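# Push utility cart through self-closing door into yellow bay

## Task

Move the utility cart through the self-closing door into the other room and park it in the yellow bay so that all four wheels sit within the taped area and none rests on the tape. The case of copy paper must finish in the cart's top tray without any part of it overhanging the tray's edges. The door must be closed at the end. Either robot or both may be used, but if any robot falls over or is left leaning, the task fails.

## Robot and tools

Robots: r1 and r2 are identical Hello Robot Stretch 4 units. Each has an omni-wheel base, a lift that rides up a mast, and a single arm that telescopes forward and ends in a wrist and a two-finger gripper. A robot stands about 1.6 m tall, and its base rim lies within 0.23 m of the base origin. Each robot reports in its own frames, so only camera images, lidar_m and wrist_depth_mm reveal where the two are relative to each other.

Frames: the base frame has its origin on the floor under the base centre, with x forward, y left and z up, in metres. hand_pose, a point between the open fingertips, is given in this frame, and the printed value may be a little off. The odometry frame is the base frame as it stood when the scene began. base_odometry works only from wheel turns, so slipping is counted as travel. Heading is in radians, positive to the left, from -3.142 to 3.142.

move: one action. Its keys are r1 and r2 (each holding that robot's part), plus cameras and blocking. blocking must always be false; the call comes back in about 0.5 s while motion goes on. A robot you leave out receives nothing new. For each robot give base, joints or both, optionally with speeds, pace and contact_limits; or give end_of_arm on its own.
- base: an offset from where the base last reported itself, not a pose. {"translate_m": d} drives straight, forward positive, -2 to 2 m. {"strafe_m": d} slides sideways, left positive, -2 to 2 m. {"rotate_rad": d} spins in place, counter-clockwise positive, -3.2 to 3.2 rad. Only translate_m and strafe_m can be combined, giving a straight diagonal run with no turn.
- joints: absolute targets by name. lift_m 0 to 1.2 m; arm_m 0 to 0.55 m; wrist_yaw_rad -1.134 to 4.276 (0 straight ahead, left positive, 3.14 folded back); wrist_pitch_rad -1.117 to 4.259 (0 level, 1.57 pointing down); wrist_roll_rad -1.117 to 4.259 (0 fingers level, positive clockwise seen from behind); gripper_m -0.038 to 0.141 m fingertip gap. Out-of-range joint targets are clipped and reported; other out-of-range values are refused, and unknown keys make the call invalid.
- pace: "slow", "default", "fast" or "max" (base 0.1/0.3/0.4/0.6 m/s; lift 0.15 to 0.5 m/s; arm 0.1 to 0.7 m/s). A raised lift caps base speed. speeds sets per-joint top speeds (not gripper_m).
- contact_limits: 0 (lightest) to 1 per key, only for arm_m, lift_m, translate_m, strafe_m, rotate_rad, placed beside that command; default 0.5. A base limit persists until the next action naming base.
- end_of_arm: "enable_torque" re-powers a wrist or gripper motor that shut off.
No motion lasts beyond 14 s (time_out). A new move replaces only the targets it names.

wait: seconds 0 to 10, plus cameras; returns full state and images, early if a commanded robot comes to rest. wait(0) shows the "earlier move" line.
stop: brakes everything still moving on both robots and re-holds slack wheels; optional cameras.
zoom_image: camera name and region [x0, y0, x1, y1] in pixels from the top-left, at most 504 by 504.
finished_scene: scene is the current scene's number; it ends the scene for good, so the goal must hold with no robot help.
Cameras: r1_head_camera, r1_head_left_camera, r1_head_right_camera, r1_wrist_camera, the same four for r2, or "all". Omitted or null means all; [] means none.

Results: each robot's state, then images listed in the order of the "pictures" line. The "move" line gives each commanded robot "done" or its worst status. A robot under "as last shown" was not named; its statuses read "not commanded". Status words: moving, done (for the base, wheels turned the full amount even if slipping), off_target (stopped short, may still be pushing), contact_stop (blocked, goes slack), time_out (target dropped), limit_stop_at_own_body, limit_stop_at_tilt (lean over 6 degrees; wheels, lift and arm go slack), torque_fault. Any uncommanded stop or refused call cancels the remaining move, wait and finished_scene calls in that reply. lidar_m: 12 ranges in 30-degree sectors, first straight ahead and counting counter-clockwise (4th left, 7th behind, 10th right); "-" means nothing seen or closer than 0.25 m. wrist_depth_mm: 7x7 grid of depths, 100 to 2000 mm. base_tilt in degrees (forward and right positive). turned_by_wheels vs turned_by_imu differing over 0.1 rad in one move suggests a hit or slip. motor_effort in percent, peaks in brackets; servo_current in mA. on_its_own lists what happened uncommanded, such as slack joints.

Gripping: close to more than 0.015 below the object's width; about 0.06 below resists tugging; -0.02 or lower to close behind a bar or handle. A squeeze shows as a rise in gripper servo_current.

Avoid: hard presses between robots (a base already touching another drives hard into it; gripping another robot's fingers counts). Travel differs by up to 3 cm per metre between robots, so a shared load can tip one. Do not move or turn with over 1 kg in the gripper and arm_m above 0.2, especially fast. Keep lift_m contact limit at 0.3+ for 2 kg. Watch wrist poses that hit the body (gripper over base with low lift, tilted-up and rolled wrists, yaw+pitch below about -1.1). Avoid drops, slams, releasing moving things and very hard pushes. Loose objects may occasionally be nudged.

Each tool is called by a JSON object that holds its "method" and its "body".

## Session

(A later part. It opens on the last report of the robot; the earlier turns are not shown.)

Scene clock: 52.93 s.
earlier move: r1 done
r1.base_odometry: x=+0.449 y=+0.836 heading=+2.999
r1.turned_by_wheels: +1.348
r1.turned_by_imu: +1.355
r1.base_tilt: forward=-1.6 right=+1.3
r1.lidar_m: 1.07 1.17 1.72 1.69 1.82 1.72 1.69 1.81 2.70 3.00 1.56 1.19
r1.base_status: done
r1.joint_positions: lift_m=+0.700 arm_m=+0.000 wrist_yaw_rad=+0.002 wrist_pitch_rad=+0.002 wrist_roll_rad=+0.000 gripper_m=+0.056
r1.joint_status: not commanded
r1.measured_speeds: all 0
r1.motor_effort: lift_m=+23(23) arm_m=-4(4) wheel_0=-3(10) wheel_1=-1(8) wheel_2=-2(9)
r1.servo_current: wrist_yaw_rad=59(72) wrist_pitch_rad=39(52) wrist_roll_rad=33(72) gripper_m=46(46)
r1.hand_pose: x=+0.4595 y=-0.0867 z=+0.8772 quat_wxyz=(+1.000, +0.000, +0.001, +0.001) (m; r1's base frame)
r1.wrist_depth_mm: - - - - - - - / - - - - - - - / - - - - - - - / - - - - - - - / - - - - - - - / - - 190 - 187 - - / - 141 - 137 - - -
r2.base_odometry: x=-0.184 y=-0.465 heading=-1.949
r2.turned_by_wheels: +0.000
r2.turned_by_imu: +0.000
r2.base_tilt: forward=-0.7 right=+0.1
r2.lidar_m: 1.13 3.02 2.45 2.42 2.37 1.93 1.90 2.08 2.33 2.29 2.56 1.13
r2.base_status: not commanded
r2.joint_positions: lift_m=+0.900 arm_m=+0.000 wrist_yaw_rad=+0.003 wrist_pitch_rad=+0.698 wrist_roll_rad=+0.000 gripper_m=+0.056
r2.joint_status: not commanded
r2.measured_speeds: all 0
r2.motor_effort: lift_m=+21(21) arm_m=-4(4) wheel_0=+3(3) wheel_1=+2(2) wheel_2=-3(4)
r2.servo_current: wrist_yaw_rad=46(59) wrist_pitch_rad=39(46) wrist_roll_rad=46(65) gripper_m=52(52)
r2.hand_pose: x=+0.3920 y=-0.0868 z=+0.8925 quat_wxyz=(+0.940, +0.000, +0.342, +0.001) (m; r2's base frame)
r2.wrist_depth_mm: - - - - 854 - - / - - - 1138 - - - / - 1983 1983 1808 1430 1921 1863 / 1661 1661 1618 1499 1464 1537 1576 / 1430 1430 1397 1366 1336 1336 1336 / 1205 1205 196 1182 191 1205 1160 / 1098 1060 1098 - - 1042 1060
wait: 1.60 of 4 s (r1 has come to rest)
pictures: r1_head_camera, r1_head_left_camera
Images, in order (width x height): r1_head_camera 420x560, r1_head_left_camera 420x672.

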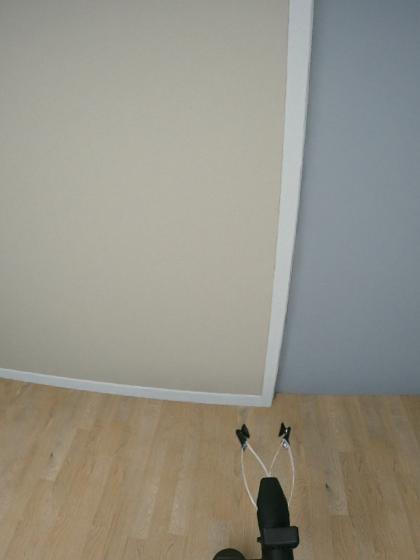

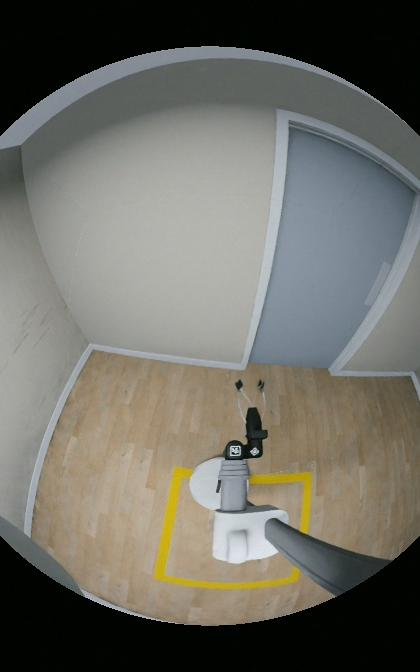

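{"method": "move", "body": {"blocking": false, "r1": {"base":{"strafe_m":-0.7}}, "r2": {"joints":{"wrist_pitch_rad":0.2}}, "cameras": ["r2_head_camera"]}}

{"method": "zoom_image", "body": {"camera": "r2_head_camera", "region": [150, 160, 310, 390]}}

{"method": "wait", "body": {"seconds": 3, "cameras": ["r2_wrist_camera","r1_head_camera","r1_head_left_camera"]}}

{"method": "zoom_image", "body": {"camera": "r2_wrist_camera", "region": [220, 20, 520, 320]}}

Scene clock: 76.97 s.
move: r1 moving; r2 moving
r1.base_odometry: x=+0.454 y=+0.872 heading=+2.999
r1.turned_by_wheels: +0.000
r1.turned_by_imu: +0.000
r1.base_tilt: forward=-1.6 right=+1.3
r1.lidar_m: 1.06 1.16 1.73 1.72 1.86 1.71 1.69 1.83 2.71 2.99 1.54 1.18
r1.base_status: strafe_m moving
r1.joint_positions: lift_m=+0.700 arm_m=+0.000 wrist_yaw_rad=+0.002 wrist_pitch_rad=+0.002 wrist_roll_rad=+0.000 gripper_m=+0.056
r1.joint_status: not commanded
r1.measured_speeds: translate_m=+0.001 strafe_m=-0.140 rotate_rad=-0.004 lift_m=+0.000 arm_m=+0.000 wrist_yaw_rad=+0.000 wrist_pitch_rad=+0.000 wrist_roll_rad=+0.000
r1.motor_effort: lift_m=+23(23) arm_m=-4(4) wheel_0=+8(11) wheel_1=-8(10) wheel_2=+1(2)
r1.servo_current: wrist_yaw_rad=39(72) wrist_pitch_rad=39(46) wrist_roll_rad=46(52) gripper_m=39(46)
r1.hand_pose: x=+0.4595 y=-0.0867 z=+0.8772 quat_wxyz=(+1.000, +0.000, +0.001, +0.001) (m; r1's base frame)
r1.wrist_depth_mm: - - - 854 - - - / - - - 842 - - - / - - - 854 - - - / - - - 854 - - - / - - - 866 - - - / - - 190 - 188 - - / - 140 - 137 - - -
r2.base_odometry: x=-0.184 y=-0.465 heading=-1.949
r2.turned_by_wheels: +0.000
r2.turned_by_imu: +0.000
r2.base_tilt: forward=-0.7 right=+0.1
r2.lidar_m: 1.12 3.05 2.44 2.42 2.39 1.92 1.88 2.10 2.35 2.29 2.57 1.11
r2.base_status: not commanded
r2.joint_positions: lift_m=+0.900 arm_m=+0.000 wrist_yaw_rad=+0.003 wrist_pitch_rad=+0.236 wrist_roll_rad=+0.000 gripper_m=+0.056
r2.joint_status: wrist_pitch_rad moving
r2.measured_speeds: translate_m=+0.000 strafe_m=+0.000 rotate_rad=+0.000 lift_m=+0.000 arm_m=+0.000 wrist_yaw_rad=+0.000 wrist_pitch_rad=-0.705 wrist_roll_rad=+0.000
r2.motor_effort: lift_m=+21(21) arm_m=-4(4) wheel_0=+3(3) wheel_1=+2(2) wheel_2=-3(3)
r2.servo_current: wrist_yaw_rad=52(59) wrist_pitch_rad=78(182) wrist_roll_rad=52(59) gripper_m=39(52)
r2.hand_pose: x=+0.4516 y=-0.0867 z=+1.0105 quat_wxyz=(+0.993, +0.000, +0.118, +0.001) (m; r2's base frame)
r2.wrist_depth_mm: - - - - - - - / - - - - - - - / - - - - 1205 - - / - - - 1336 976 - - / - - - - 976 - - / 1921 1863 196 171 187 1863 1808 / 1576 1464 1576 - - 1537 1464
pictures: r2_head_camera
Images, in order (width x height): r2_head_camera 420x560.

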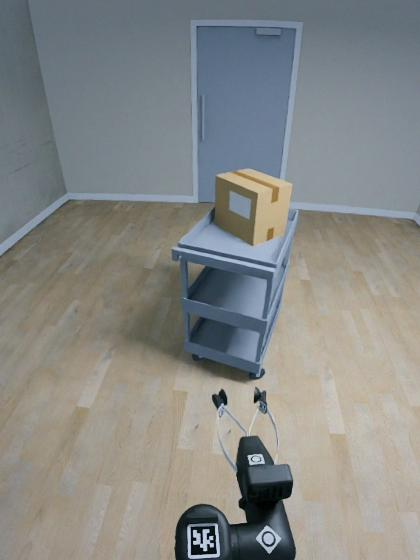

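Scaled by 2.191 from the camera's 420x560 image, which has a finer 1200x1600 frame.

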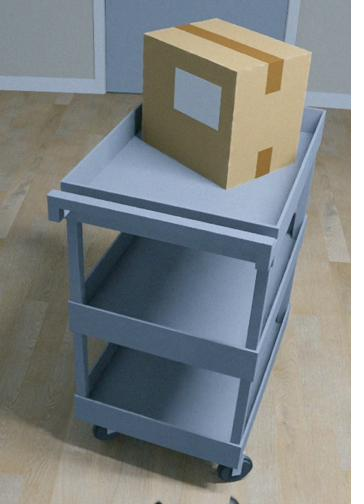

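Scene clock: 77.40 s.
earlier move: r1 moving; r2 done
r1.base_odometry: x=+0.467 y=+0.961 heading=+2.999
r1.turned_by_wheels: +0.000
r1.turned_by_imu: +0.000
r1.base_tilt: forward=-1.6 right=+1.3
r1.lidar_m: 1.06 1.15 1.71 1.81 1.96 1.72 1.68 1.85 2.70 2.89 1.50 1.20
r1.base_status: strafe_m moving
r1.joint_positions: lift_m=+0.700 arm_m=+0.000 wrist_yaw_rad=+0.002 wrist_pitch_rad=+0.002 wrist_roll_rad=+0.000 gripper_m=+0.056
r1.joint_status: not commanded
r1.measured_speeds: translate_m=-0.001 strafe_m=-0.266 rotate_rad=+0.003 lift_m=+0.000 arm_m=+0.000 wrist_yaw_rad=+0.000 wrist_pitch_rad=+0.000 wrist_roll_rad=+0.000
r1.motor_effort: lift_m=+23(23) arm_m=-4(4) wheel_0=+9(11) wheel_1=-9(10) wheel_2=+0(2)
r1.servo_current: wrist_yaw_rad=46(72) wrist_pitch_rad=39(52) wrist_roll_rad=39(59) gripper_m=39(46)
r1.hand_pose: x=+0.4595 y=-0.0867 z=+0.8772 quat_wxyz=(+1.000, +0.000, +0.001, +0.001) (m; r1's base frame)
r1.wrist_depth_mm: - - - 878 - - - / - - - 854 - - - / - - - 866 - - - / - - - 842 - - - / - - - 854 - - - / - - 190 842 187 - - / - 140 - 137 - - -
r2.base_odometry: x=-0.184 y=-0.465 heading=-1.949
r2.turned_by_wheels: +0.000
r2.turned_by_imu: +0.000
r2.base_tilt: forward=-0.7 right=+0.0
r2.lidar_m: 1.13 3.04 2.45 2.41 2.40 1.92 1.88 2.12 2.34 2.28 2.56 1.13
r2.base_status: not commanded
r2.joint_positions: lift_m=+0.900 arm_m=+0.000 wrist_yaw_rad=+0.003 wrist_pitch_rad=+0.208 wrist_roll_rad=+0.000 gripper_m=+0.056
r2.joint_status: all done
r2.measured_speeds: all 0
r2.motor_effort: lift_m=+21(21) arm_m=-4(4) wheel_0=+3(3) wheel_1=+2(2) wheel_2=-3(3)
r2.servo_current: wrist_yaw_rad=46(59) wrist_pitch_rad=52(182) wrist_roll_rad=52(59) gripper_m=39(52)
r2.hand_pose: x=+0.4533 y=-0.0866 z=+1.0184 quat_wxyz=(+0.995, +0.000, +0.104, +0.001) (m; r2's base frame)
r2.wrist_depth_mm: - - - - - - - / - - - - - - - / - - - - 1182 - - / - - - 1308 1205 - - / - - - - 960 - - / - - 196 171 188 - 1983 / 1708 1618 1661 - - 1618 1576
wait: 0.43 of 3 s (r2 has come to rest)
pictures: r1_head_camera, r1_head_left_camera, r2_wrist_camera
Images, in order (width x height): r1_head_camera 420x560, r1_head_left_camera 420x672, r2_wrist_camera 616x392.

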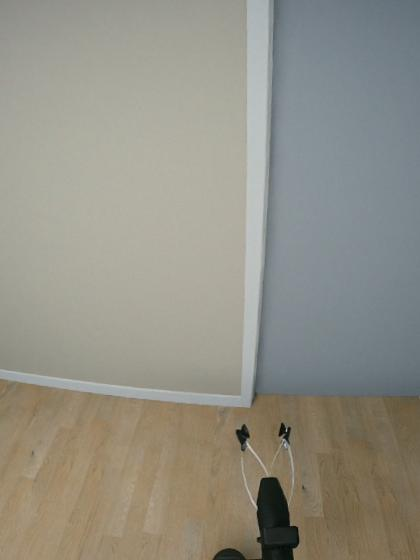

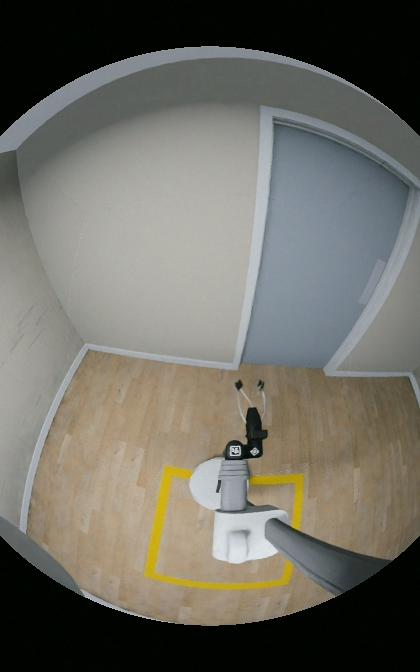

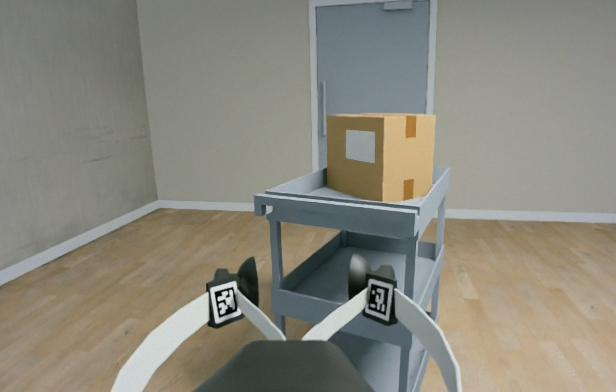

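Scaled by 1.680.

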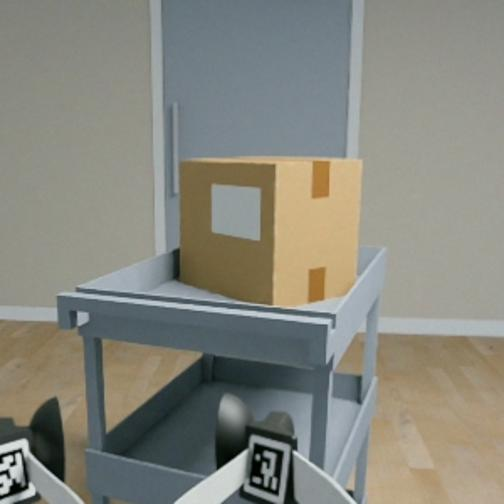

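{"method": "move", "body": {"blocking": false, "r2": {"base":{"rotate_rad":-0.25},"joints":{"wrist_pitch_rad":0,"wrist_roll_rad":1.571,"gripper_m":0.13}}, "cameras": []}}

{"method": "wait", "body": {"seconds": 2, "cameras": []}}

{"method": "wait", "body": {"seconds": 2, "cameras": []}}

{"method": "move", "body": {"blocking": false, "r2": {"base":{"strafe_m":0.21},"joints":{"lift_m":0.72}}, "cameras": []}}

{"method": "wait", "body": {"seconds": 2.5, "cameras": []}}

{"method": "wait", "body": {"seconds": 1, "cameras": ["r2_wrist_camera","r2_head_camera","r1_head_camera","r1_head_left_camera","r1_head_right_camera"]}}

{"method": "zoom_image", "body": {"camera": "r2_head_camera", "region": [120, 160, 320, 440]}}

Scene clock: 99.90 s.
earlier move: r1 done
move: r2 moving
r1.base_odometry: x=+0.548 y=+1.529 heading=+2.999
r1.turned_by_wheels: +0.000
r1.turned_by_imu: -0.003
r1.base_tilt: forward=-1.6 right=+1.2
r1.lidar_m: 1.10 1.14 1.61 2.37 2.30 1.79 1.74 1.90 2.39 2.32 1.36 1.12
r1.base_status: done
r1.joint_positions: lift_m=+0.700 arm_m=+0.000 wrist_yaw_rad=+0.002 wrist_pitch_rad=+0.002 wrist_roll_rad=+0.000 gripper_m=+0.056
r1.joint_status: not commanded
r1.measured_speeds: all 0
r1.motor_effort: lift_m=+23(23) arm_m=-4(4) wheel_0=+1(2) wheel_1=-1(1) wheel_2=-1(1)
r1.servo_current: wrist_yaw_rad=46(59) wrist_pitch_rad=39(46) wrist_roll_rad=59(59) gripper_m=39(52)
r1.hand_pose: x=+0.4595 y=-0.0867 z=+0.8772 quat_wxyz=(+1.000, +0.000, +0.001, +0.001) (m; r1's base frame)
r1.wrist_depth_mm: 842 - - - - 842 - / 842 - - - - 842 788 / 854 - - - - 842 798 / 842 - - - - 854 798 / 854 - - - - 854 788 / 854 - 191 - 187 842 778 / 854 163 - 137 - 831 -
r2.base_odometry: x=-0.184 y=-0.465 heading=-2.151
r2.turned_by_wheels: -0.202
r2.turned_by_imu: -0.196
r2.base_tilt: forward=-0.7 right=+0.0
r2.lidar_m: 1.12 1.27 2.57 2.41 2.52 2.02 1.90 1.96 2.44 2.31 2.36 3.14
r2.base_status: rotate_rad moving
r2.joint_positions: lift_m=+0.900 arm_m=+0.000 wrist_yaw_rad=+0.003 wrist_pitch_rad=+0.008 wrist_roll_rad=+0.589 gripper_m=+0.075
r2.joint_status: wrist_pitch_rad moving; wrist_roll_rad moving; gripper_m moving
r2.measured_speeds: translate_m=+0.000 strafe_m=-0.001 rotate_rad=-0.451 lift_m=+0.000 arm_m=+0.000 wrist_yaw_rad=+0.000 wrist_pitch_rad=-0.004 wrist_roll_rad=+1.820
r2.motor_effort: lift_m=+21(21) arm_m=-4(4) wheel_0=+8(8) wheel_1=+5(9) wheel_2=+6(10)
r2.servo_current: wrist_yaw_rad=46(52) wrist_pitch_rad=52(137) wrist_roll_rad=98(104) gripper_m=98(98)
r2.hand_pose: x=+0.4595 y=-0.0867 z=+1.0756 quat_wxyz=(+0.957, +0.290, +0.004, +0.000) (m; r2's base frame)
r2.wrist_depth_mm: - - - - - - - / - - - - - - - / - - - - - - - / - - - - - - - / - - - 1255 1499 - - / - - 190 946 187 - 1661 / - - - - - 1618 1397
pictures: none
No camera images: "cameras" was empty.

Scene clock: 101.10 s.
earlier move: r2 done
r1.base_odometry: x=+0.548 y=+1.529 heading=+2.999
r1.turned_by_wheels: +0.000
r1.turned_by_imu: +0.000
r1.base_tilt: forward=-1.6 right=+1.3
r1.lidar_m: 1.09 1.16 1.61 2.38 2.32 1.80 1.75 1.86 2.37 2.33 1.34 1.12
r1.base_status: done
r1.joint_positions: lift_m=+0.700 arm_m=+0.000 wrist_yaw_rad=+0.002 wrist_pitch_rad=+0.002 wrist_roll_rad=+0.000 gripper_m=+0.056
r1.joint_status: not commanded
r1.measured_speeds: all 0
r1.motor_effort: lift_m=+23(23) arm_m=-4(4) wheel_0=+1(2) wheel_1=+0(1) wheel_2=-1(1)
r1.servo_current: wrist_yaw_rad=39(65) wrist_pitch_rad=39(52) wrist_roll_rad=59(72) gripper_m=39(52)
r1.hand_pose: x=+0.4595 y=-0.0867 z=+0.8772 quat_wxyz=(+1.000, +0.000, +0.001, +0.001) (m; r1's base frame)
r1.wrist_depth_mm: 842 - - - - 831 - / 842 - - - - 854 788 / 854 - - - - 854 788 / 854 - - - - 854 798 / 842 - - - - 854 809 / 842 - 190 - 187 854 788 / 854 163 - 136 - 831 -
r2.base_odometry: x=-0.184 y=-0.465 heading=-2.198
r2.turned_by_wheels: -0.047
r2.turned_by_imu: -0.046
r2.base_tilt: forward=-0.7 right=+0.1
r2.lidar_m: 1.12 1.25 2.60 2.41 2.48 2.03 1.89 1.95 2.49 2.29 2.35 3.01
r2.base_status: done
r2.joint_positions: lift_m=+0.900 arm_m=+0.000 wrist_yaw_rad=+0.003 wrist_pitch_rad=+0.008 wrist_roll_rad=+1.569 gripper_m=+0.130
r2.joint_status: all done
r2.measured_speeds: all 0
r2.motor_effort: lift_m=+21(21) arm_m=-4(4) wheel_0=+4(8) wheel_1=+3(9) wheel_2=+3(10)
r2.servo_current: wrist_yaw_rad=52(59) wrist_pitch_rad=52(137) wrist_roll_rad=46(104) gripper_m=52(111)
r2.hand_pose: x=+0.4595 y=-0.0867 z=+1.0756 quat_wxyz=(+0.708, +0.706, +0.004, -0.002) (m; r2's base frame)
r2.wrist_depth_mm: - - - - - - 1464 / - - - - - - 1464 / - - - - - - 1499 / - - - - - 1499 1397 / - - - 1255 1205 960 - / - - 217 1366 220 991 - / - - - - - - 1499
wait: 1.20 of 2 s (r2 has come to rest)
pictures: none
No camera images: "cameras" was empty.

Scene clock: 103.10 s.
r1.base_odometry: x=+0.548 y=+1.529 heading=+2.999
r1.turned_by_wheels: +0.000
r1.turned_by_imu: +0.000
r1.base_tilt: forward=-1.6 right=+1.2
r1.lidar_m: 1.09 1.15 1.61 2.39 2.31 1.78 1.73 1.89 2.36 2.33 1.36 1.11
r1.base_status: done
r1.joint_positions: lift_m=+0.700 arm_m=+0.000 wrist_yaw_rad=+0.002 wrist_pitch_rad=+0.002 wrist_roll_rad=+0.000 gripper_m=+0.056
r1.joint_status: not commanded
r1.measured_speeds: all 0
r1.motor_effort: lift_m=+23(23) arm_m=-4(4) wheel_0=+1(2) wheel_1=-1(1) wheel_2=-1(1)
r1.servo_current: wrist_yaw_rad=52(65) wrist_pitch_rad=39(52) wrist_roll_rad=33(72) gripper_m=46(52)
r1.hand_pose: x=+0.4595 y=-0.0867 z=+0.8772 quat_wxyz=(+1.000, +0.000, +0.001, +0.001) (m; r1's base frame)
r1.wrist_depth_mm: 842 - - - - 842 - / 854 - - - - 842 778 / 854 - - - - 854 798 / 854 - - - - 842 798 / 854 - - - - 854 798 / 854 - 190 - 187 842 788 / 854 163 - 136 - 820 -
r2.base_odometry: x=-0.184 y=-0.465 heading=-2.198
r2.turned_by_wheels: +0.000
r2.turned_by_imu: +0.000
r2.base_tilt: forward=-0.7 right=+0.1
r2.lidar_m: 1.13 1.23 2.62 2.42 2.50 2.07 1.88 1.94 2.49 2.31 2.36 3.04
r2.base_status: done
r2.joint_positions: lift_m=+0.900 arm_m=+0.000 wrist_yaw_rad=+0.003 wrist_pitch_rad=+0.008 wrist_roll_rad=+1.569 gripper_m=+0.130
r2.joint_status: all done
r2.measured_speeds: all 0
r2.motor_effort: lift_m=+21(21) arm_m=-4(4) wheel_0=+4(8) wheel_1=+3(9) wheel_2=+3(10)
r2.servo_current: wrist_yaw_rad=39(59) wrist_pitch_rad=52(137) wrist_roll_rad=52(104) gripper_m=52(111)
r2.hand_pose: x=+0.4595 y=-0.0867 z=+1.0756 quat_wxyz=(+0.708, +0.706, +0.004, -0.002) (m; r2's base frame)
r2.wrist_depth_mm: - - - - - - 1430 / - - - - - - 1464 / - - - - - - 1464 / - - - - - 1576 1397 / - - - 1255 1182 960 - / - - 218 1366 220 991 - / - - - - - - 1430
wait: 2.00 s; at rest by 0.27 s
pictures: none
No camera images: "cameras" was empty.

Scene clock: 103.60 s.
move: r2 moving
r1: as last shown
r1.lidar_m: 1.09 1.14 1.60 2.36 2.31 1.78 1.73 1.90 2.37 2.32 1.34 1.12
r1.motor_effort: lift_m=+23(23) arm_m=-4(4) wheel_0=+1(1) wheel_1=-1(1) wheel_2=-1(1)
r1.servo_current: wrist_yaw_rad=33(65) wrist_pitch_rad=33(46) wrist_roll_rad=46(59) gripper_m=46(46)
r1.wrist_depth_mm: 820 - - - - 854 - / 854 - - - - 842 778 / 854 - - - - 854 798 / 842 - - - - 854 798 / 854 - - - - 854 809 / 854 - 190 - 187 854 798 / 866 164 - 137 - 820 -
r2.base_odometry: x=-0.155 y=-0.486 heading=-2.198
r2.turned_by_wheels: +0.000
r2.turned_by_imu: +0.000
r2.base_tilt: forward=-0.7 right=+0.1
r2.lidar_m: 1.11 1.25 2.56 2.36 2.45 2.05 1.90 1.94 2.52 2.34 2.39 3.08
r2.base_status: strafe_m moving
r2.joint_positions: lift_m=+0.862 arm_m=+0.000 wrist_yaw_rad=+0.003 wrist_pitch_rad=+0.008 wrist_roll_rad=+1.569 gripper_m=+0.130
r2.joint_status: lift_m moving
r2.measured_speeds: translate_m=-0.001 strafe_m=+0.139 rotate_rad=+0.008 lift_m=-0.146 arm_m=+0.000 wrist_yaw_rad=+0.000 wrist_pitch_rad=+0.000 wrist_roll_rad=+0.000
r2.motor_effort: lift_m=+12(19) arm_m=-4(4) wheel_0=-13(13) wheel_1=+11(12) wheel_2=+0(2)
r2.servo_current: wrist_yaw_rad=39(65) wrist_pitch_rad=52(52) wrist_roll_rad=39(59) gripper_m=52(59)
r2.hand_pose: x=+0.4595 y=-0.0867 z=+1.0383 quat_wxyz=(+0.708, +0.706, +0.004, -0.002) (m; r2's base frame)
r2.wrist_depth_mm: - - - - - - 1397 / - - - - - - 1397 / - - - - - - 1430 / - - - - - 1366 1336 / - - - 1229 976 960 - / - - 218 1397 213 991 - / - - - - - - 1430
pictures: none
No camera images: "cameras" was empty.

Scene clock: 105.10 s.
earlier move: r2 done
r1.base_odometry: x=+0.548 y=+1.529 heading=+2.999
r1.turned_by_wheels: +0.000
r1.turned_by_imu: +0.000
r1.base_tilt: forward=-1.6 right=+1.3
r1.lidar_m: 1.08 1.14 1.62 2.39 2.33 1.79 1.74 1.88 2.38 2.32 1.33 1.12
r1.base_status: not commanded
r1.joint_positions: lift_m=+0.700 arm_m=+0.000 wrist_yaw_rad=+0.002 wrist_pitch_rad=+0.002 wrist_roll_rad=+0.000 gripper_m=+0.056
r1.joint_status: not commanded
r1.measured_speeds: all 0
r1.motor_effort: lift_m=+23(23) arm_m=-4(4) wheel_0=+1(2) wheel_1=+0(1) wheel_2=-1(1)
r1.servo_current: wrist_yaw_rad=33(72) wrist_pitch_rad=39(46) wrist_roll_rad=65(65) gripper_m=46(46)
r1.hand_pose: x=+0.4595 y=-0.0867 z=+0.8772 quat_wxyz=(+1.000, +0.000, +0.001, +0.001) (m; r1's base frame)
r1.wrist_depth_mm: 842 - - - - 842 - / 831 - - - - 842 778 / 854 - - - - 831 798 / 842 - - - - 854 798 / 854 - - - - 854 788 / 842 - 191 - 187 854 798 / 866 164 - 136 - 831 -
r2.base_odometry: x=-0.014 y=-0.588 heading=-2.198
r2.turned_by_wheels: +0.000
r2.turned_by_imu: +0.000
r2.base_tilt: forward=-0.7 right=+0.0
r2.lidar_m: 1.14 3.49 2.41 2.21 2.25 2.08 1.91 1.97 2.52 2.50 2.57 3.29
r2.base_status: done
r2.joint_positions: lift_m=+0.720 arm_m=+0.000 wrist_yaw_rad=+0.003 wrist_pitch_rad=+0.008 wrist_roll_rad=+1.569 gripper_m=+0.130
r2.joint_status: all done
r2.measured_speeds: all 0
r2.motor_effort: lift_m=+14(19) arm_m=-4(4) wheel_0=-2(13) wheel_1=+2(13) wheel_2=+0(2)
r2.servo_current: wrist_yaw_rad=46(65) wrist_pitch_rad=52(59) wrist_roll_rad=39(59) gripper_m=52(59)
r2.hand_pose: x=+0.4595 y=-0.0867 z=+0.8963 quat_wxyz=(+0.708, +0.706, +0.004, -0.002) (m; r2's base frame)
r2.wrist_depth_mm: - - - - - 1708 1255 / - - - - - 1708 1255 / - - - - - 1537 1182 / - - - 1182 - - 1098 / - - - 1336 - 1008 1078 / - - 218 1025 213 1499 1160 / - - - - - 1863 1205
wait: 1.50 of 2.5 s (r2 has come to rest)
pictures: none
No camera images: "cameras" was empty.

Scene clock: 106.10 s.
r1.base_odometry: x=+0.548 y=+1.529 heading=+2.999
r1.turned_by_wheels: +0.000
r1.turned_by_imu: +0.000
r1.base_tilt: forward=-1.6 right=+1.3
r1.lidar_m: 1.07 1.13 1.61 2.36 2.29 1.80 1.75 1.88 2.38 2.33 1.38 1.11
r1.base_status: not commanded
r1.joint_positions: lift_m=+0.700 arm_m=+0.000 wrist_yaw_rad=+0.002 wrist_pitch_rad=+0.002 wrist_roll_rad=+0.000 gripper_m=+0.056
r1.joint_status: not commanded
r1.measured_speeds: all 0
r1.motor_effort: lift_m=+23(23) arm_m=-4(4) wheel_0=+1(2) wheel_1=+0(1) wheel_2=-1(1)
r1.servo_current: wrist_yaw_rad=46(72) wrist_pitch_rad=39(46) wrist_roll_rad=46(65) gripper_m=39(46)
r1.hand_pose: x=+0.4595 y=-0.0867 z=+0.8772 quat_wxyz=(+1.000, +0.000, +0.001, +0.001) (m; r1's base frame)
r1.wrist_depth_mm: 854 - - - - 854 - / 854 - - - - 842 778 / 854 - - - - 854 798 / 866 - - - - 854 798 / 854 - - - - 854 788 / 854 - 190 - 187 854 788 / 854 163 - 136 - 831 -
r2.base_odometry: x=-0.014 y=-0.588 heading=-2.198
r2.turned_by_wheels: +0.000
r2.turned_by_imu: +0.000
r2.base_tilt: forward=-0.7 right=+0.1
r2.lidar_m: 1.13 3.51 2.38 2.22 2.26 2.05 1.91 1.98 2.53 2.52 2.56 3.32
r2.base_status: done
r2.joint_positions: lift_m=+0.720 arm_m=+0.000 wrist_yaw_rad=+0.003 wrist_pitch_rad=+0.008 wrist_roll_rad=+1.569 gripper_m=+0.130
r2.joint_status: all done
r2.measured_speeds: all 0
r2.motor_effort: lift_m=+14(19) arm_m=-3(4) wheel_0=-1(13) wheel_1=+2(13) wheel_2=+0(2)
r2.servo_current: wrist_yaw_rad=46(65) wrist_pitch_rad=52(59) wrist_roll_rad=52(59) gripper_m=59(59)
r2.hand_pose: x=+0.4595 y=-0.0867 z=+0.8963 quat_wxyz=(+0.708, +0.706, +0.004, -0.002) (m; r2's base frame)
r2.wrist_depth_mm: - - - - - 1756 1205 / - - - - - 1756 1229 / - - - - - 1499 1182 / - - - 1205 - - 1098 / - - - 1308 - 1008 1060 / - - 218 1025 214 1499 1205 / - - - - - 1983 1255
wait: 1.00 s; at rest by 0.27 s
pictures: r1_head_camera, r1_head_left_camera, r1_head_right_camera, r2_head_camera, r2_wrist_camera
Images, in order (width x height): r1_head_camera 420x560, r1_head_left_camera 420x672, r1_head_right_camera 420x672, r2_head_camera 420x560, r2_wrist_camera 616x392.

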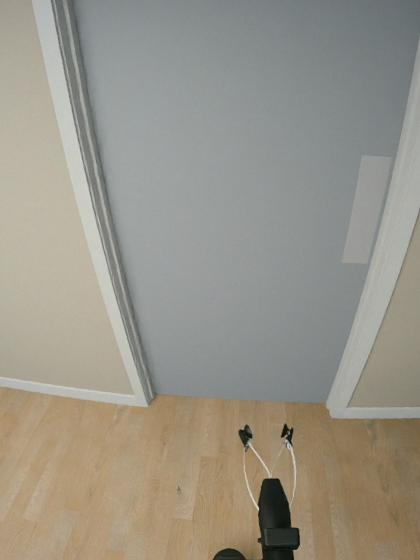

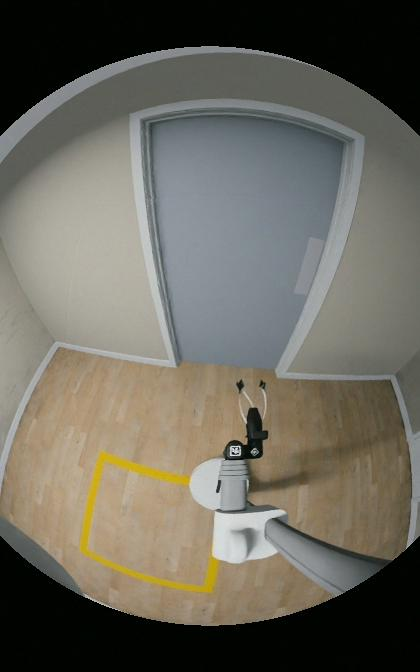

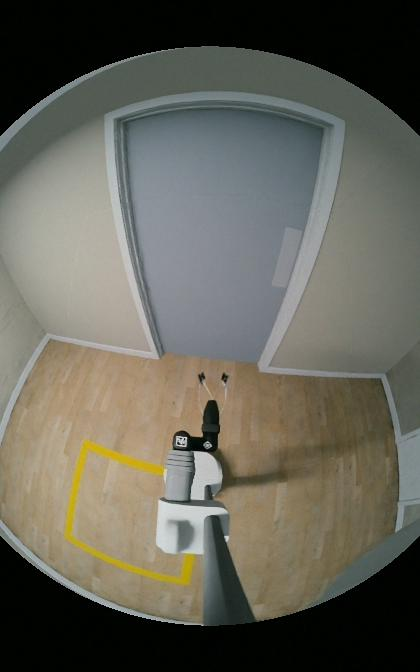

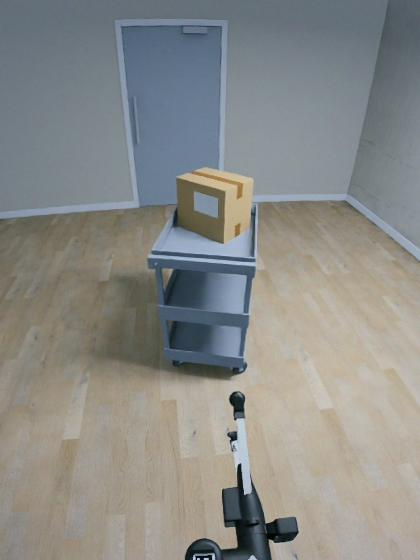

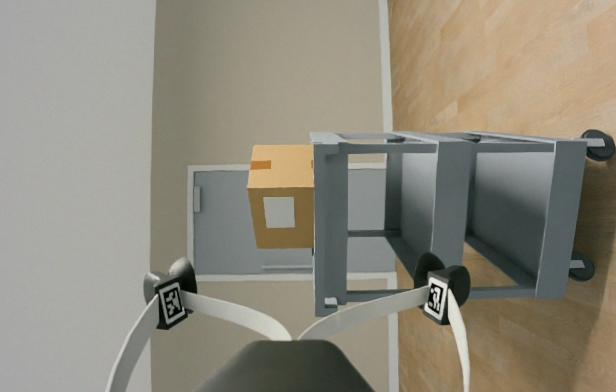

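Scaled by 1.800 from the camera's 420x560 image, which has a finer 1200x1600 frame.

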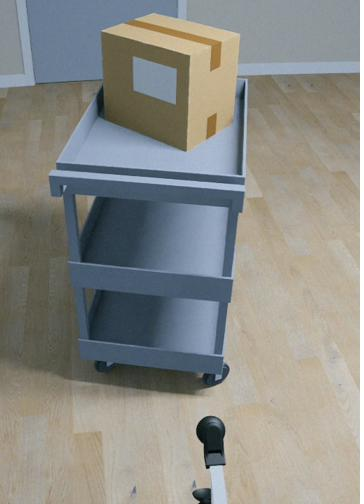

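{"method": "move", "body": {"blocking": false, "r2": {"base":{"translate_m":0.45,"strafe_m":0.06},"joints":{"lift_m":0.665}}, "cameras": []}}

{"method": "wait", "body": {"seconds": 4, "cameras": ["r2_wrist_camera","r2_head_camera"]}}

{"method": "zoom_image", "body": {"camera": "r2_head_camera", "region": [120, 200, 360, 480]}}

Scene clock: 114.37 s.
move: r2 moving
r1: as last shown
r1.lidar_m: 1.10 1.14 1.61 2.37 2.31 1.79 1.75 1.88 2.37 2.31 1.33 1.12
r1.motor_effort: lift_m=+23(23) arm_m=-4(4) wheel_0=+1(1) wheel_1=-1(1) wheel_2=-1(1)
r1.servo_current: wrist_yaw_rad=52(65) wrist_pitch_rad=39(46) wrist_roll_rad=52(65) gripper_m=46(46)
r1.wrist_depth_mm: 842 - - - - 842 - / 842 - - - - 854 798 / 842 - - - - 842 788 / 854 - - - - 854 788 / 854 - - - - 854 798 / 854 - 190 - 187 854 778 / 842 163 - 136 - 831 -
r2.base_odometry: x=-0.029 y=-0.616 heading=-2.197
r2.turned_by_wheels: +0.000
r2.turned_by_imu: +0.001
r2.base_tilt: forward=-0.7 right=+0.1
r2.lidar_m: 1.11 3.49 2.40 2.18 2.26 2.11 1.94 1.99 2.55 2.51 2.56 3.28
r2.base_status: translate_m moving; strafe_m moving
r2.joint_positions: lift_m=+0.684 arm_m=+0.000 wrist_yaw_rad=+0.003 wrist_pitch_rad=+0.008 wrist_roll_rad=+1.569 gripper_m=+0.130
r2.joint_status: lift_m moving
r2.measured_speeds: translate_m=+0.122 strafe_m=+0.017 rotate_rad=-0.001 lift_m=-0.112 arm_m=+0.000 wrist_yaw_rad=+0.000 wrist_pitch_rad=+0.000 wrist_roll_rad=+0.000
r2.motor_effort: lift_m=+10(16) arm_m=-4(4) wheel_0=+6(8) wheel_1=+8(10) wheel_2=-11(12)
r2.servo_current: wrist_yaw_rad=46(65) wrist_pitch_rad=46(52) wrist_roll_rad=59(59) gripper_m=52(52)
r2.hand_pose: x=+0.4595 y=-0.0867 z=+0.8600 quat_wxyz=(+0.708, +0.706, +0.004, -0.002) (m; r2's base frame)
r2.wrist_depth_mm: - - - - - 1661 1160 / - - - - - 1708 1160 / - - - - - 1537 1098 / - - - 1160 1537 946 1078 / - - - 1336 - - 1060 / - - 216 1008 213 1397 1138 / - - - - - 1863 1205
pictures: none
No camera images: "cameras" was empty.

Scene clock: 116.87 s.
earlier move: r2 done
r1.base_odometry: x=+0.548 y=+1.529 heading=+2.999
r1.turned_by_wheels: +0.000
r1.turned_by_imu: +0.000
r1.base_tilt: forward=-1.6 right=+1.3
r1.lidar_m: 1.08 1.13 1.63 2.39 2.33 1.80 1.74 1.88 2.38 2.32 1.35 1.11
r1.base_status: not commanded
r1.joint_positions: lift_m=+0.700 arm_m=+0.000 wrist_yaw_rad=+0.002 wrist_pitch_rad=+0.002 wrist_roll_rad=+0.000 gripper_m=+0.056
r1.joint_status: not commanded
r1.measured_speeds: all 0
r1.motor_effort: lift_m=+23(23) arm_m=-4(4) wheel_0=+1(2) wheel_1=-1(1) wheel_2=-1(1)
r1.servo_current: wrist_yaw_rad=52(65) wrist_pitch_rad=39(52) wrist_roll_rad=52(65) gripper_m=39(52)
r1.hand_pose: x=+0.4595 y=-0.0867 z=+0.8772 quat_wxyz=(+1.000, +0.000, +0.001, +0.001) (m; r1's base frame)
r1.wrist_depth_mm: 866 - - - - 842 - / 842 - - - - 842 788 / 866 - - - - 842 798 / 854 - - - - 854 788 / 854 - - - - 831 798 / 854 - 190 - 187 854 798 / 854 163 - 137 - 809 -
r2.base_odometry: x=-0.229 y=-0.987 heading=-2.198
r2.turned_by_wheels: +0.000
r2.turned_by_imu: +0.001
r2.base_tilt: forward=-0.7 right=+0.1
r2.lidar_m: 0.70 3.48 2.35 2.21 2.25 2.59 2.38 2.43 2.71 2.52 2.59 0.71
r2.base_status: done
r2.joint_positions: lift_m=+0.665 arm_m=+0.000 wrist_yaw_rad=+0.003 wrist_pitch_rad=+0.008 wrist_roll_rad=+1.569 gripper_m=+0.130
r2.joint_status: all done
r2.measured_speeds: all 0
r2.motor_effort: lift_m=+15(16) arm_m=-4(4) wheel_0=+1(12) wheel_1=+4(11) wheel_2=-3(14)
r2.servo_current: wrist_yaw_rad=46(65) wrist_pitch_rad=46(59) wrist_roll_rad=46(59) gripper_m=52(59)
r2.hand_pose: x=+0.4595 y=-0.0867 z=+0.8412 quat_wxyz=(+0.708, +0.706, +0.004, -0.002) (m; r2's base frame)
r2.wrist_depth_mm: - - - - - 1661 1138 / - - - 496 - 530 504 / - - 778 512 - 521 521 / - - 831 530 - 530 535 / - - - 554 - 559 - / - - 217 504 195 574 1098 / - - - - - 1708 1160
wait: 2.50 of 4 s (r2 has come to rest)
pictures: r2_head_camera, r2_wrist_camera
Images, in order (width x height): r2_head_camera 420x560, r2_wrist_camera 616x392.

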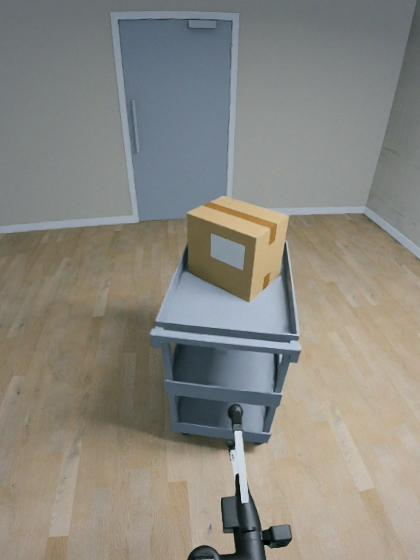

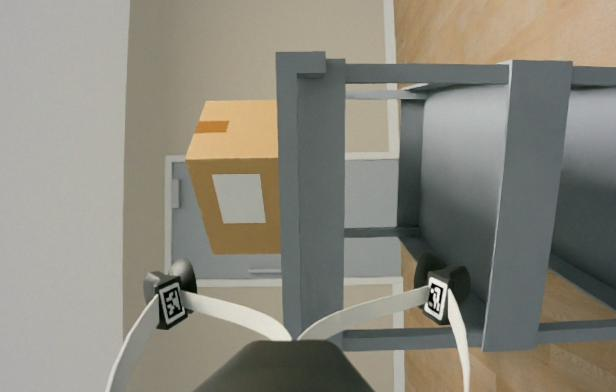

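Scaled by 1.800 from the camera's 420x560 image, which has a finer 1200x1600 frame.

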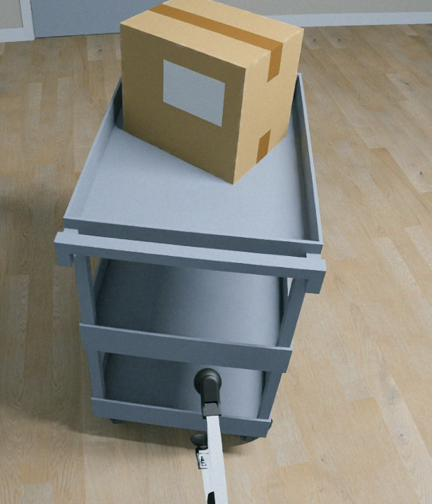

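{"method": "move", "body": {"blocking": false, "r2": {"base":{"translate_m":0.2},"joints":{"lift_m":0.685,"gripper_m":0.1}}, "cameras": []}}

{"method": "wait", "body": {"seconds": 3, "cameras": ["r2_wrist_camera","r2_head_camera"]}}

{"method": "zoom_image", "body": {"camera": "r2_head_camera", "region": [140, 300, 340, 520]}}

Scene clock: 136.63 s.
move: r2 moving
r1: as last shown
r1.lidar_m: 1.07 1.12 1.63 2.38 2.35 1.79 1.74 1.85 2.39 2.33 1.36 1.12
r1.motor_effort: lift_m=+23(23) arm_m=-4(4) wheel_0=+1(1) wheel_1=-1(1) wheel_2=-1(1)
r1.servo_current: wrist_yaw_rad=46(65) wrist_pitch_rad=39(46) wrist_roll_rad=52(59) gripper_m=39(52)
r1.wrist_depth_mm: 831 - - - - 854 - / 854 - - - - 831 788 / 842 - - - - 842 809 / 854 - - - - 854 788 / 866 - - - - 854 798 / 866 - 190 - 187 866 788 / 866 163 - 137 - 831 -
r2.base_odometry: x=-0.248 y=-1.013 heading=-2.197
r2.turned_by_wheels: +0.000
r2.turned_by_imu: +0.001
r2.base_tilt: forward=-0.7 right=+0.0
r2.lidar_m: 0.68 3.47 2.36 2.18 2.25 2.60 2.39 2.46 2.73 2.53 2.58 0.69
r2.base_status: translate_m moving
r2.joint_positions: lift_m=+0.685 arm_m=+0.000 wrist_yaw_rad=+0.003 wrist_pitch_rad=+0.008 wrist_roll_rad=+1.569 gripper_m=+0.117
r2.joint_status: lift_m moving; gripper_m moving
r2.measured_speeds: translate_m=+0.122 strafe_m=-0.001 rotate_rad=+0.002 lift_m=+0.009 arm_m=+0.000 wrist_yaw_rad=+0.000 wrist_pitch_rad=+0.000 wrist_roll_rad=+0.000
r2.motor_effort: lift_m=+22(24) arm_m=-4(4) wheel_0=+7(9) wheel_1=+8(9) wheel_2=-13(13)
r2.servo_current: wrist_yaw_rad=52(52) wrist_pitch_rad=59(59) wrist_roll_rad=59(59) gripper_m=98(98)
r2.hand_pose: x=+0.4595 y=-0.0867 z=+0.8606 quat_wxyz=(+0.708, +0.706, +0.004, -0.002) (m; r2's base frame)
r2.wrist_depth_mm: - - - - - 1661 1182 / - - - 473 - - 473 / - - 778 492 1098 - 492 / - - 798 504 1118 - 508 / - - - 517 1118 - 530 / - - 199 530 198 544 544 / - - - - - 1661 1118
pictures: none
No camera images: "cameras" was empty.

Scene clock: 138.20 s.
earlier move: r2 done
r1.base_odometry: x=+0.548 y=+1.529 heading=+2.999
r1.turned_by_wheels: +0.000
r1.turned_by_imu: +0.000
r1.base_tilt: forward=-1.6 right=+1.3
r1.lidar_m: 1.09 1.13 1.60 2.38 2.30 1.79 1.74 1.86 2.38 2.32 1.36 1.12
r1.base_status: not commanded
r1.joint_positions: lift_m=+0.700 arm_m=+0.000 wrist_yaw_rad=+0.002 wrist_pitch_rad=+0.002 wrist_roll_rad=+0.000 gripper_m=+0.056
r1.joint_status: not commanded
r1.measured_speeds: all 0
r1.motor_effort: lift_m=+23(23) arm_m=-4(4) wheel_0=+1(2) wheel_1=-1(1) wheel_2=-1(1)
r1.servo_current: wrist_yaw_rad=39(65) wrist_pitch_rad=39(52) wrist_roll_rad=39(65) gripper_m=46(52)
r1.hand_pose: x=+0.4595 y=-0.0867 z=+0.8772 quat_wxyz=(+1.000, +0.000, +0.001, +0.001) (m; r1's base frame)
r1.wrist_depth_mm: 854 - - - - 842 - / 842 - - - - 842 788 / 842 - - - - 854 788 / 854 - - - - 854 809 / 854 - - - - 842 798 / 854 - 190 - 187 854 798 / 866 163 - 137 - 831 -
r2.base_odometry: x=-0.347 y=-1.149 heading=-2.197
r2.turned_by_wheels: +0.000
r2.turned_by_imu: +0.000
r2.base_tilt: forward=-0.7 right=+0.1
r2.lidar_m: 0.52 3.31 2.39 2.22 2.25 2.77 2.57 2.60 2.72 2.50 2.54 0.52
r2.base_status: done
r2.joint_positions: lift_m=+0.685 arm_m=+0.000 wrist_yaw_rad=+0.003 wrist_pitch_rad=+0.008 wrist_roll_rad=+1.569 gripper_m=+0.100
r2.joint_status: all done
r2.measured_speeds: all 0
r2.motor_effort: lift_m=+21(24) arm_m=-4(4) wheel_0=+4(10) wheel_1=+2(9) wheel_2=-2(14)
r2.servo_current: wrist_yaw_rad=46(59) wrist_pitch_rad=46(59) wrist_roll_rad=39(65) gripper_m=59(98)
r2.hand_pose: x=+0.4595 y=-0.0867 z=+0.8607 quat_wxyz=(+0.708, +0.706, +0.004, -0.002) (m; r2's base frame)
r2.wrist_depth_mm: - - - 301 307 1576 332 / - - 683 317 315 904 - / - - 559 325 327 904 - / - - 603 334 342 - - / - - 691 345 347 - - / - - 194 296 194 - - / - - - - - 1661 496
wait: 1.57 of 3 s (r2 has come to rest)
pictures: r2_head_camera, r2_wrist_camera
Images, in order (width x height): r2_head_camera 420x560, r2_wrist_camera 616x392.

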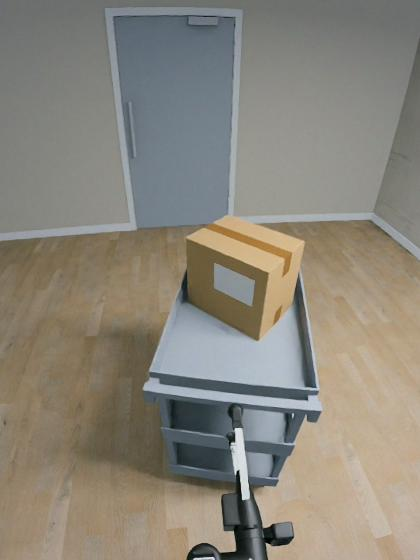

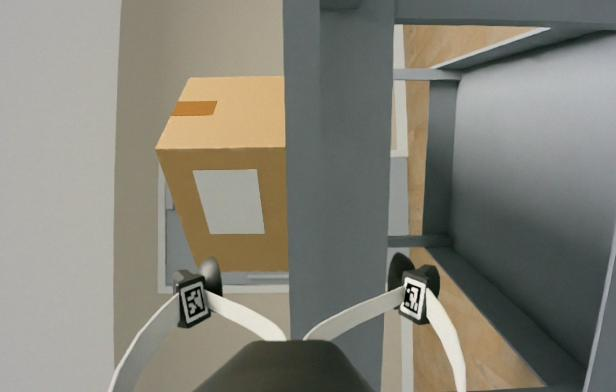

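Scaled by 2.291 from the camera's 420x560 image, which has a finer 1200x1600 frame.

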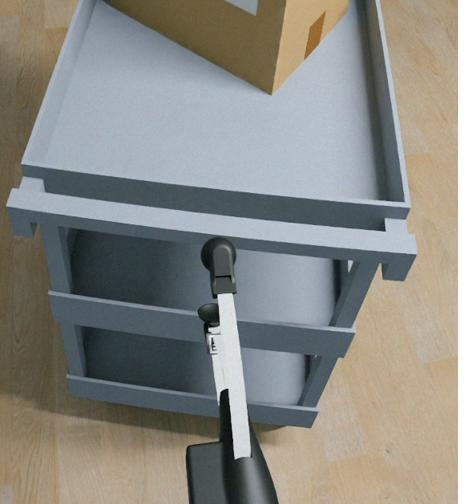

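{"method": "move", "body": {"blocking": false, "r2": {"base":{"rotate_rad":-0.21}}, "cameras": []}}

{"method": "wait", "body": {"seconds": 2, "cameras": []}}

{"method": "move", "body": {"blocking": false, "r2": {"base":{"strafe_m":0.1,"translate_m":0.03}}, "cameras": []}}

{"method": "wait", "body": {"seconds": 2, "cameras": ["r2_wrist_camera","r2_head_camera"]}}

{"method": "zoom_image", "body": {"camera": "r2_head_camera", "region": [140, 260, 340, 500]}}

Scene clock: 151.37 s.
move: r2 moving
r1: as last shown
r1.lidar_m: 1.08 1.15 1.60 2.36 2.32 1.79 1.74 1.89 2.34 2.33 1.36 1.13
r1.motor_effort: lift_m=+23(23) arm_m=-4(4) wheel_0=+1(2) wheel_1=+0(1) wheel_2=-1(1)
r1.servo_current: wrist_yaw_rad=46(65) wrist_pitch_rad=39(52) wrist_roll_rad=26(72) gripper_m=46(46)
r1.wrist_depth_mm: 854 - - - - 842 - / 854 - - - - 842 788 / 854 - - - - 842 809 / 842 - - - - 842 798 / 866 - - - - 854 798 / 866 - 190 - 187 854 788 / 842 163 - 136 - 820 -
r2.base_odometry: x=-0.347 y=-1.149 heading=-2.386
r2.turned_by_wheels: -0.188
r2.turned_by_imu: -0.183
r2.base_tilt: forward=-0.7 right=+0.1
r2.lidar_m: 0.48 0.53 2.61 2.22 2.23 2.59 2.57 2.56 2.92 2.53 2.52 0.54
r2.base_status: rotate_rad moving
r2.joint_positions: lift_m=+0.685 arm_m=+0.000 wrist_yaw_rad=+0.002 wrist_pitch_rad=+0.008 wrist_roll_rad=+1.569 gripper_m=+0.100
r2.joint_status: not commanded
r2.measured_speeds: translate_m=+0.000 strafe_m=-0.002 rotate_rad=-0.322 lift_m=+0.000 arm_m=+0.000 wrist_yaw_rad=+0.000 wrist_pitch_rad=+0.000 wrist_roll_rad=+0.000
r2.motor_effort: lift_m=+21(21) arm_m=-4(4) wheel_0=+2(11) wheel_1=+2(9) wheel_2=+3(11)
r2.servo_current: wrist_yaw_rad=46(52) wrist_pitch_rad=52(59) wrist_roll_rad=52(59) gripper_m=46(59)
r2.hand_pose: x=+0.4595 y=-0.0867 z=+0.8607 quat_wxyz=(+0.708, +0.706, +0.004, -0.002) (m; r2's base frame)
r2.wrist_depth_mm: - - - - - 1618 1160 / - - - - - 1708 1160 / - - - 345 353 715 353 / - - 683 349 960 - - / - - 580 351 351 - - / - - 195 291 187 - - / - - 723 - - - -
pictures: none
No camera images: "cameras" was empty.

Scene clock: 151.80 s.
earlier move: r2 done
r1.base_odometry: x=+0.548 y=+1.529 heading=+2.999
r1.turned_by_wheels: +0.000
r1.turned_by_imu: +0.000
r1.base_tilt: forward=-1.6 right=+1.3
r1.lidar_m: 1.07 1.16 1.63 2.38 2.32 1.79 1.75 1.90 2.39 2.32 1.38 1.11
r1.base_status: not commanded
r1.joint_positions: lift_m=+0.700 arm_m=+0.000 wrist_yaw_rad=+0.002 wrist_pitch_rad=+0.002 wrist_roll_rad=+0.000 gripper_m=+0.056
r1.joint_status: not commanded
r1.measured_speeds: all 0
r1.motor_effort: lift_m=+23(23) arm_m=-4(4) wheel_0=+1(2) wheel_1=+0(1) wheel_2=-1(1)
r1.servo_current: wrist_yaw_rad=46(65) wrist_pitch_rad=46(52) wrist_roll_rad=59(72) gripper_m=39(46)
r1.hand_pose: x=+0.4595 y=-0.0867 z=+0.8772 quat_wxyz=(+1.000, +0.000, +0.001, +0.001) (m; r1's base frame)
r1.wrist_depth_mm: 842 - - - - 831 - / 842 - - - - 854 788 / 842 - - - - 854 778 / 842 - - - - 854 798 / 842 - - - - 854 798 / 854 - 191 - 187 854 778 / 854 163 - 137 - 820 -
r2.base_odometry: x=-0.347 y=-1.149 heading=-2.406
r2.turned_by_wheels: -0.021
r2.turned_by_imu: -0.020
r2.base_tilt: forward=-0.7 right=+0.1
r2.lidar_m: 0.50 0.52 2.64 2.21 2.24 2.56 2.58 2.57 2.95 2.53 2.51 0.56
r2.base_status: done
r2.joint_positions: lift_m=+0.685 arm_m=+0.000 wrist_yaw_rad=+0.002 wrist_pitch_rad=+0.008 wrist_roll_rad=+1.569 gripper_m=+0.100
r2.joint_status: not commanded
r2.measured_speeds: all 0
r2.motor_effort: lift_m=+21(21) arm_m=-4(4) wheel_0=+5(11) wheel_1=+3(9) wheel_2=+4(11)
r2.servo_current: wrist_yaw_rad=52(52) wrist_pitch_rad=52(59) wrist_roll_rad=52(59) gripper_m=46(59)
r2.hand_pose: x=+0.4595 y=-0.0867 z=+0.8607 quat_wxyz=(+0.708, +0.706, +0.004, -0.002) (m; r2's base frame)
r2.wrist_depth_mm: - - - - - 1661 1182 / - - - - - 1708 1182 / - - - 355 359 362 362 / - - 732 353 353 - - / - - 585 355 355 - - / - - 195 294 192 - - / - - 691 - - - -
wait: 0.43 of 2 s (r2 has come to rest)
pictures: none
No camera images: "cameras" was empty.

Scene clock: 152.30 s.
move: r2 moving
r1: as last shown
r1.lidar_m: 1.09 1.14 1.59 2.38 2.31 1.77 1.76 1.86 2.35 2.34 1.38 1.11
r1.motor_effort: lift_m=+23(23) arm_m=-4(4) wheel_0=+2(2) wheel_1=+0(1) wheel_2=-1(1)
r1.servo_current: wrist_yaw_rad=59(72) wrist_pitch_rad=52(52) wrist_roll_rad=39(59) gripper_m=39(46)
r1.wrist_depth_mm: 842 - - - - 854 - / 842 - - - - 831 778 / 842 - - - - 842 788 / 842 - - - - 842 798 / 842 - - - - 842 778 / 866 - 190 - 188 866 788 / 854 163 - 136 - 820 -
r2.base_odometry: x=-0.333 y=-1.178 heading=-2.407
r2.turned_by_wheels: +0.000
r2.turned_by_imu: +0.000
r2.base_tilt: forward=-0.7 right=+0.1
r2.lidar_m: 0.51 0.53 2.63 2.21 2.21 2.50 2.59 2.60 2.96 2.54 2.54 0.54
r2.base_status: translate_m moving; strafe_m moving
r2.joint_positions: lift_m=+0.685 arm_m=+0.000 wrist_yaw_rad=+0.002 wrist_pitch_rad=+0.008 wrist_roll_rad=+1.569 gripper_m=+0.100
r2.joint_status: not commanded
r2.measured_speeds: translate_m=+0.036 strafe_m=+0.119 rotate_rad=+0.000 lift_m=+0.000 arm_m=+0.000 wrist_yaw_rad=+0.000 wrist_pitch_rad=+0.000 wrist_roll_rad=+0.000
r2.motor_effort: lift_m=+21(21) arm_m=-4(4) wheel_0=-9(12) wheel_1=+10(12) wheel_2=-9(9)
r2.servo_current: wrist_yaw_rad=52(52) wrist_pitch_rad=52(52) wrist_roll_rad=52(59) gripper_m=52(59)
r2.hand_pose: x=+0.4595 y=-0.0867 z=+0.8607 quat_wxyz=(+0.708, +0.706, +0.004, -0.002) (m; r2's base frame)
r2.wrist_depth_mm: - - - - - 1661 1182 / - - - - - 1708 1160 / - - - 347 353 353 - / - - 683 345 946 - - / - - 574 343 345 - - / - - 195 287 193 - - / - - 699 - - - -
pictures: none
No camera images: "cameras" was empty.

Scene clock: 153.37 s.
earlier move: r2 done
r1.base_odometry: x=+0.548 y=+1.529 heading=+2.999
r1.turned_by_wheels: +0.000
r1.turned_by_imu: +0.000
r1.base_tilt: forward=-1.6 right=+1.3
r1.lidar_m: 1.10 1.14 1.65 2.39 2.29 1.79 1.75 1.86 2.38 2.32 1.37 1.11
r1.base_status: not commanded
r1.joint_positions: lift_m=+0.700 arm_m=+0.000 wrist_yaw_rad=+0.002 wrist_pitch_rad=+0.002 wrist_roll_rad=+0.000 gripper_m=+0.056
r1.joint_status: not commanded
r1.measured_speeds: all 0
r1.motor_effort: lift_m=+23(23) arm_m=-4(4) wheel_0=+1(2) wheel_1=+0(1) wheel_2=-1(1)
r1.servo_current: wrist_yaw_rad=33(78) wrist_pitch_rad=46(52) wrist_roll_rad=46(65) gripper_m=39(46)
r1.hand_pose: x=+0.4595 y=-0.0867 z=+0.8772 quat_wxyz=(+1.000, +0.000, +0.001, +0.001) (m; r1's base frame)
r1.wrist_depth_mm: 831 - - - - 842 - / 842 - - - - 842 778 / 842 - - - - 842 788 / 842 - - - - 842 798 / 854 - - - - 854 798 / 842 - 190 - 187 854 798 / 854 163 - 137 - 831 -
r2.base_odometry: x=-0.302 y=-1.243 heading=-2.407
r2.turned_by_wheels: +0.000
r2.turned_by_imu: +0.000
r2.base_tilt: forward=-0.7 right=+0.1
r2.lidar_m: 0.47 0.49 2.55 2.14 2.13 2.40 2.63 2.62 3.02 2.60 2.59 0.49
r2.base_status: done
r2.joint_positions: lift_m=+0.685 arm_m=+0.000 wrist_yaw_rad=+0.002 wrist_pitch_rad=+0.008 wrist_roll_rad=+1.569 gripper_m=+0.100
r2.joint_status: not commanded
r2.measured_speeds: all 0
r2.motor_effort: lift_m=+21(21) arm_m=-4(4) wheel_0=-3(12) wheel_1=+3(12) wheel_2=-6(9)
r2.servo_current: wrist_yaw_rad=46(59) wrist_pitch_rad=52(59) wrist_roll_rad=46(65) gripper_m=52(59)
r2.hand_pose: x=+0.4595 y=-0.0867 z=+0.8607 quat_wxyz=(+0.708, +0.706, +0.004, -0.002) (m; r2's base frame)
r2.wrist_depth_mm: - - - 300 327 329 327 / - - - 320 322 1661 521 / - - 707 320 322 904 - / - - 564 322 322 917 - / - - 585 322 322 - - / - - 196 263 193 - - / - - - - - 1863 -
wait: 1.07 of 2 s (r2 has come to rest)
pictures: r2_head_camera, r2_wrist_camera
Images, in order (width x height): r2_head_camera 420x560, r2_wrist_camera 616x392.

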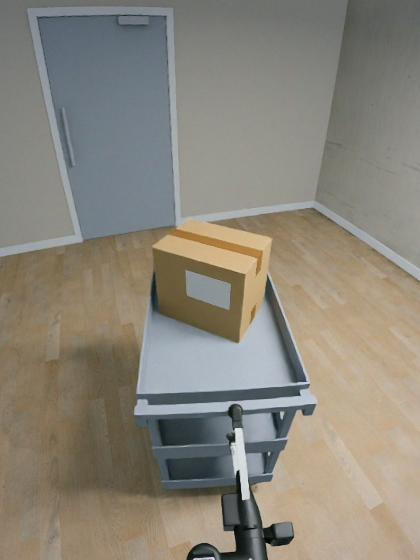

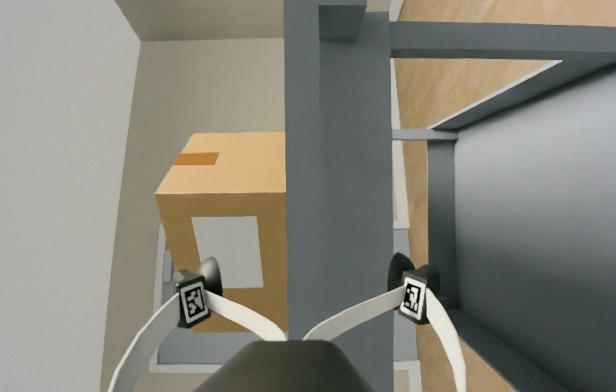

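Scaled by 2.100 from the camera's 420x560 image, which has a finer 1200x1600 frame.

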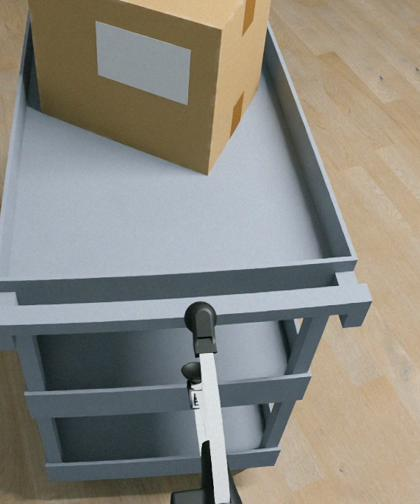

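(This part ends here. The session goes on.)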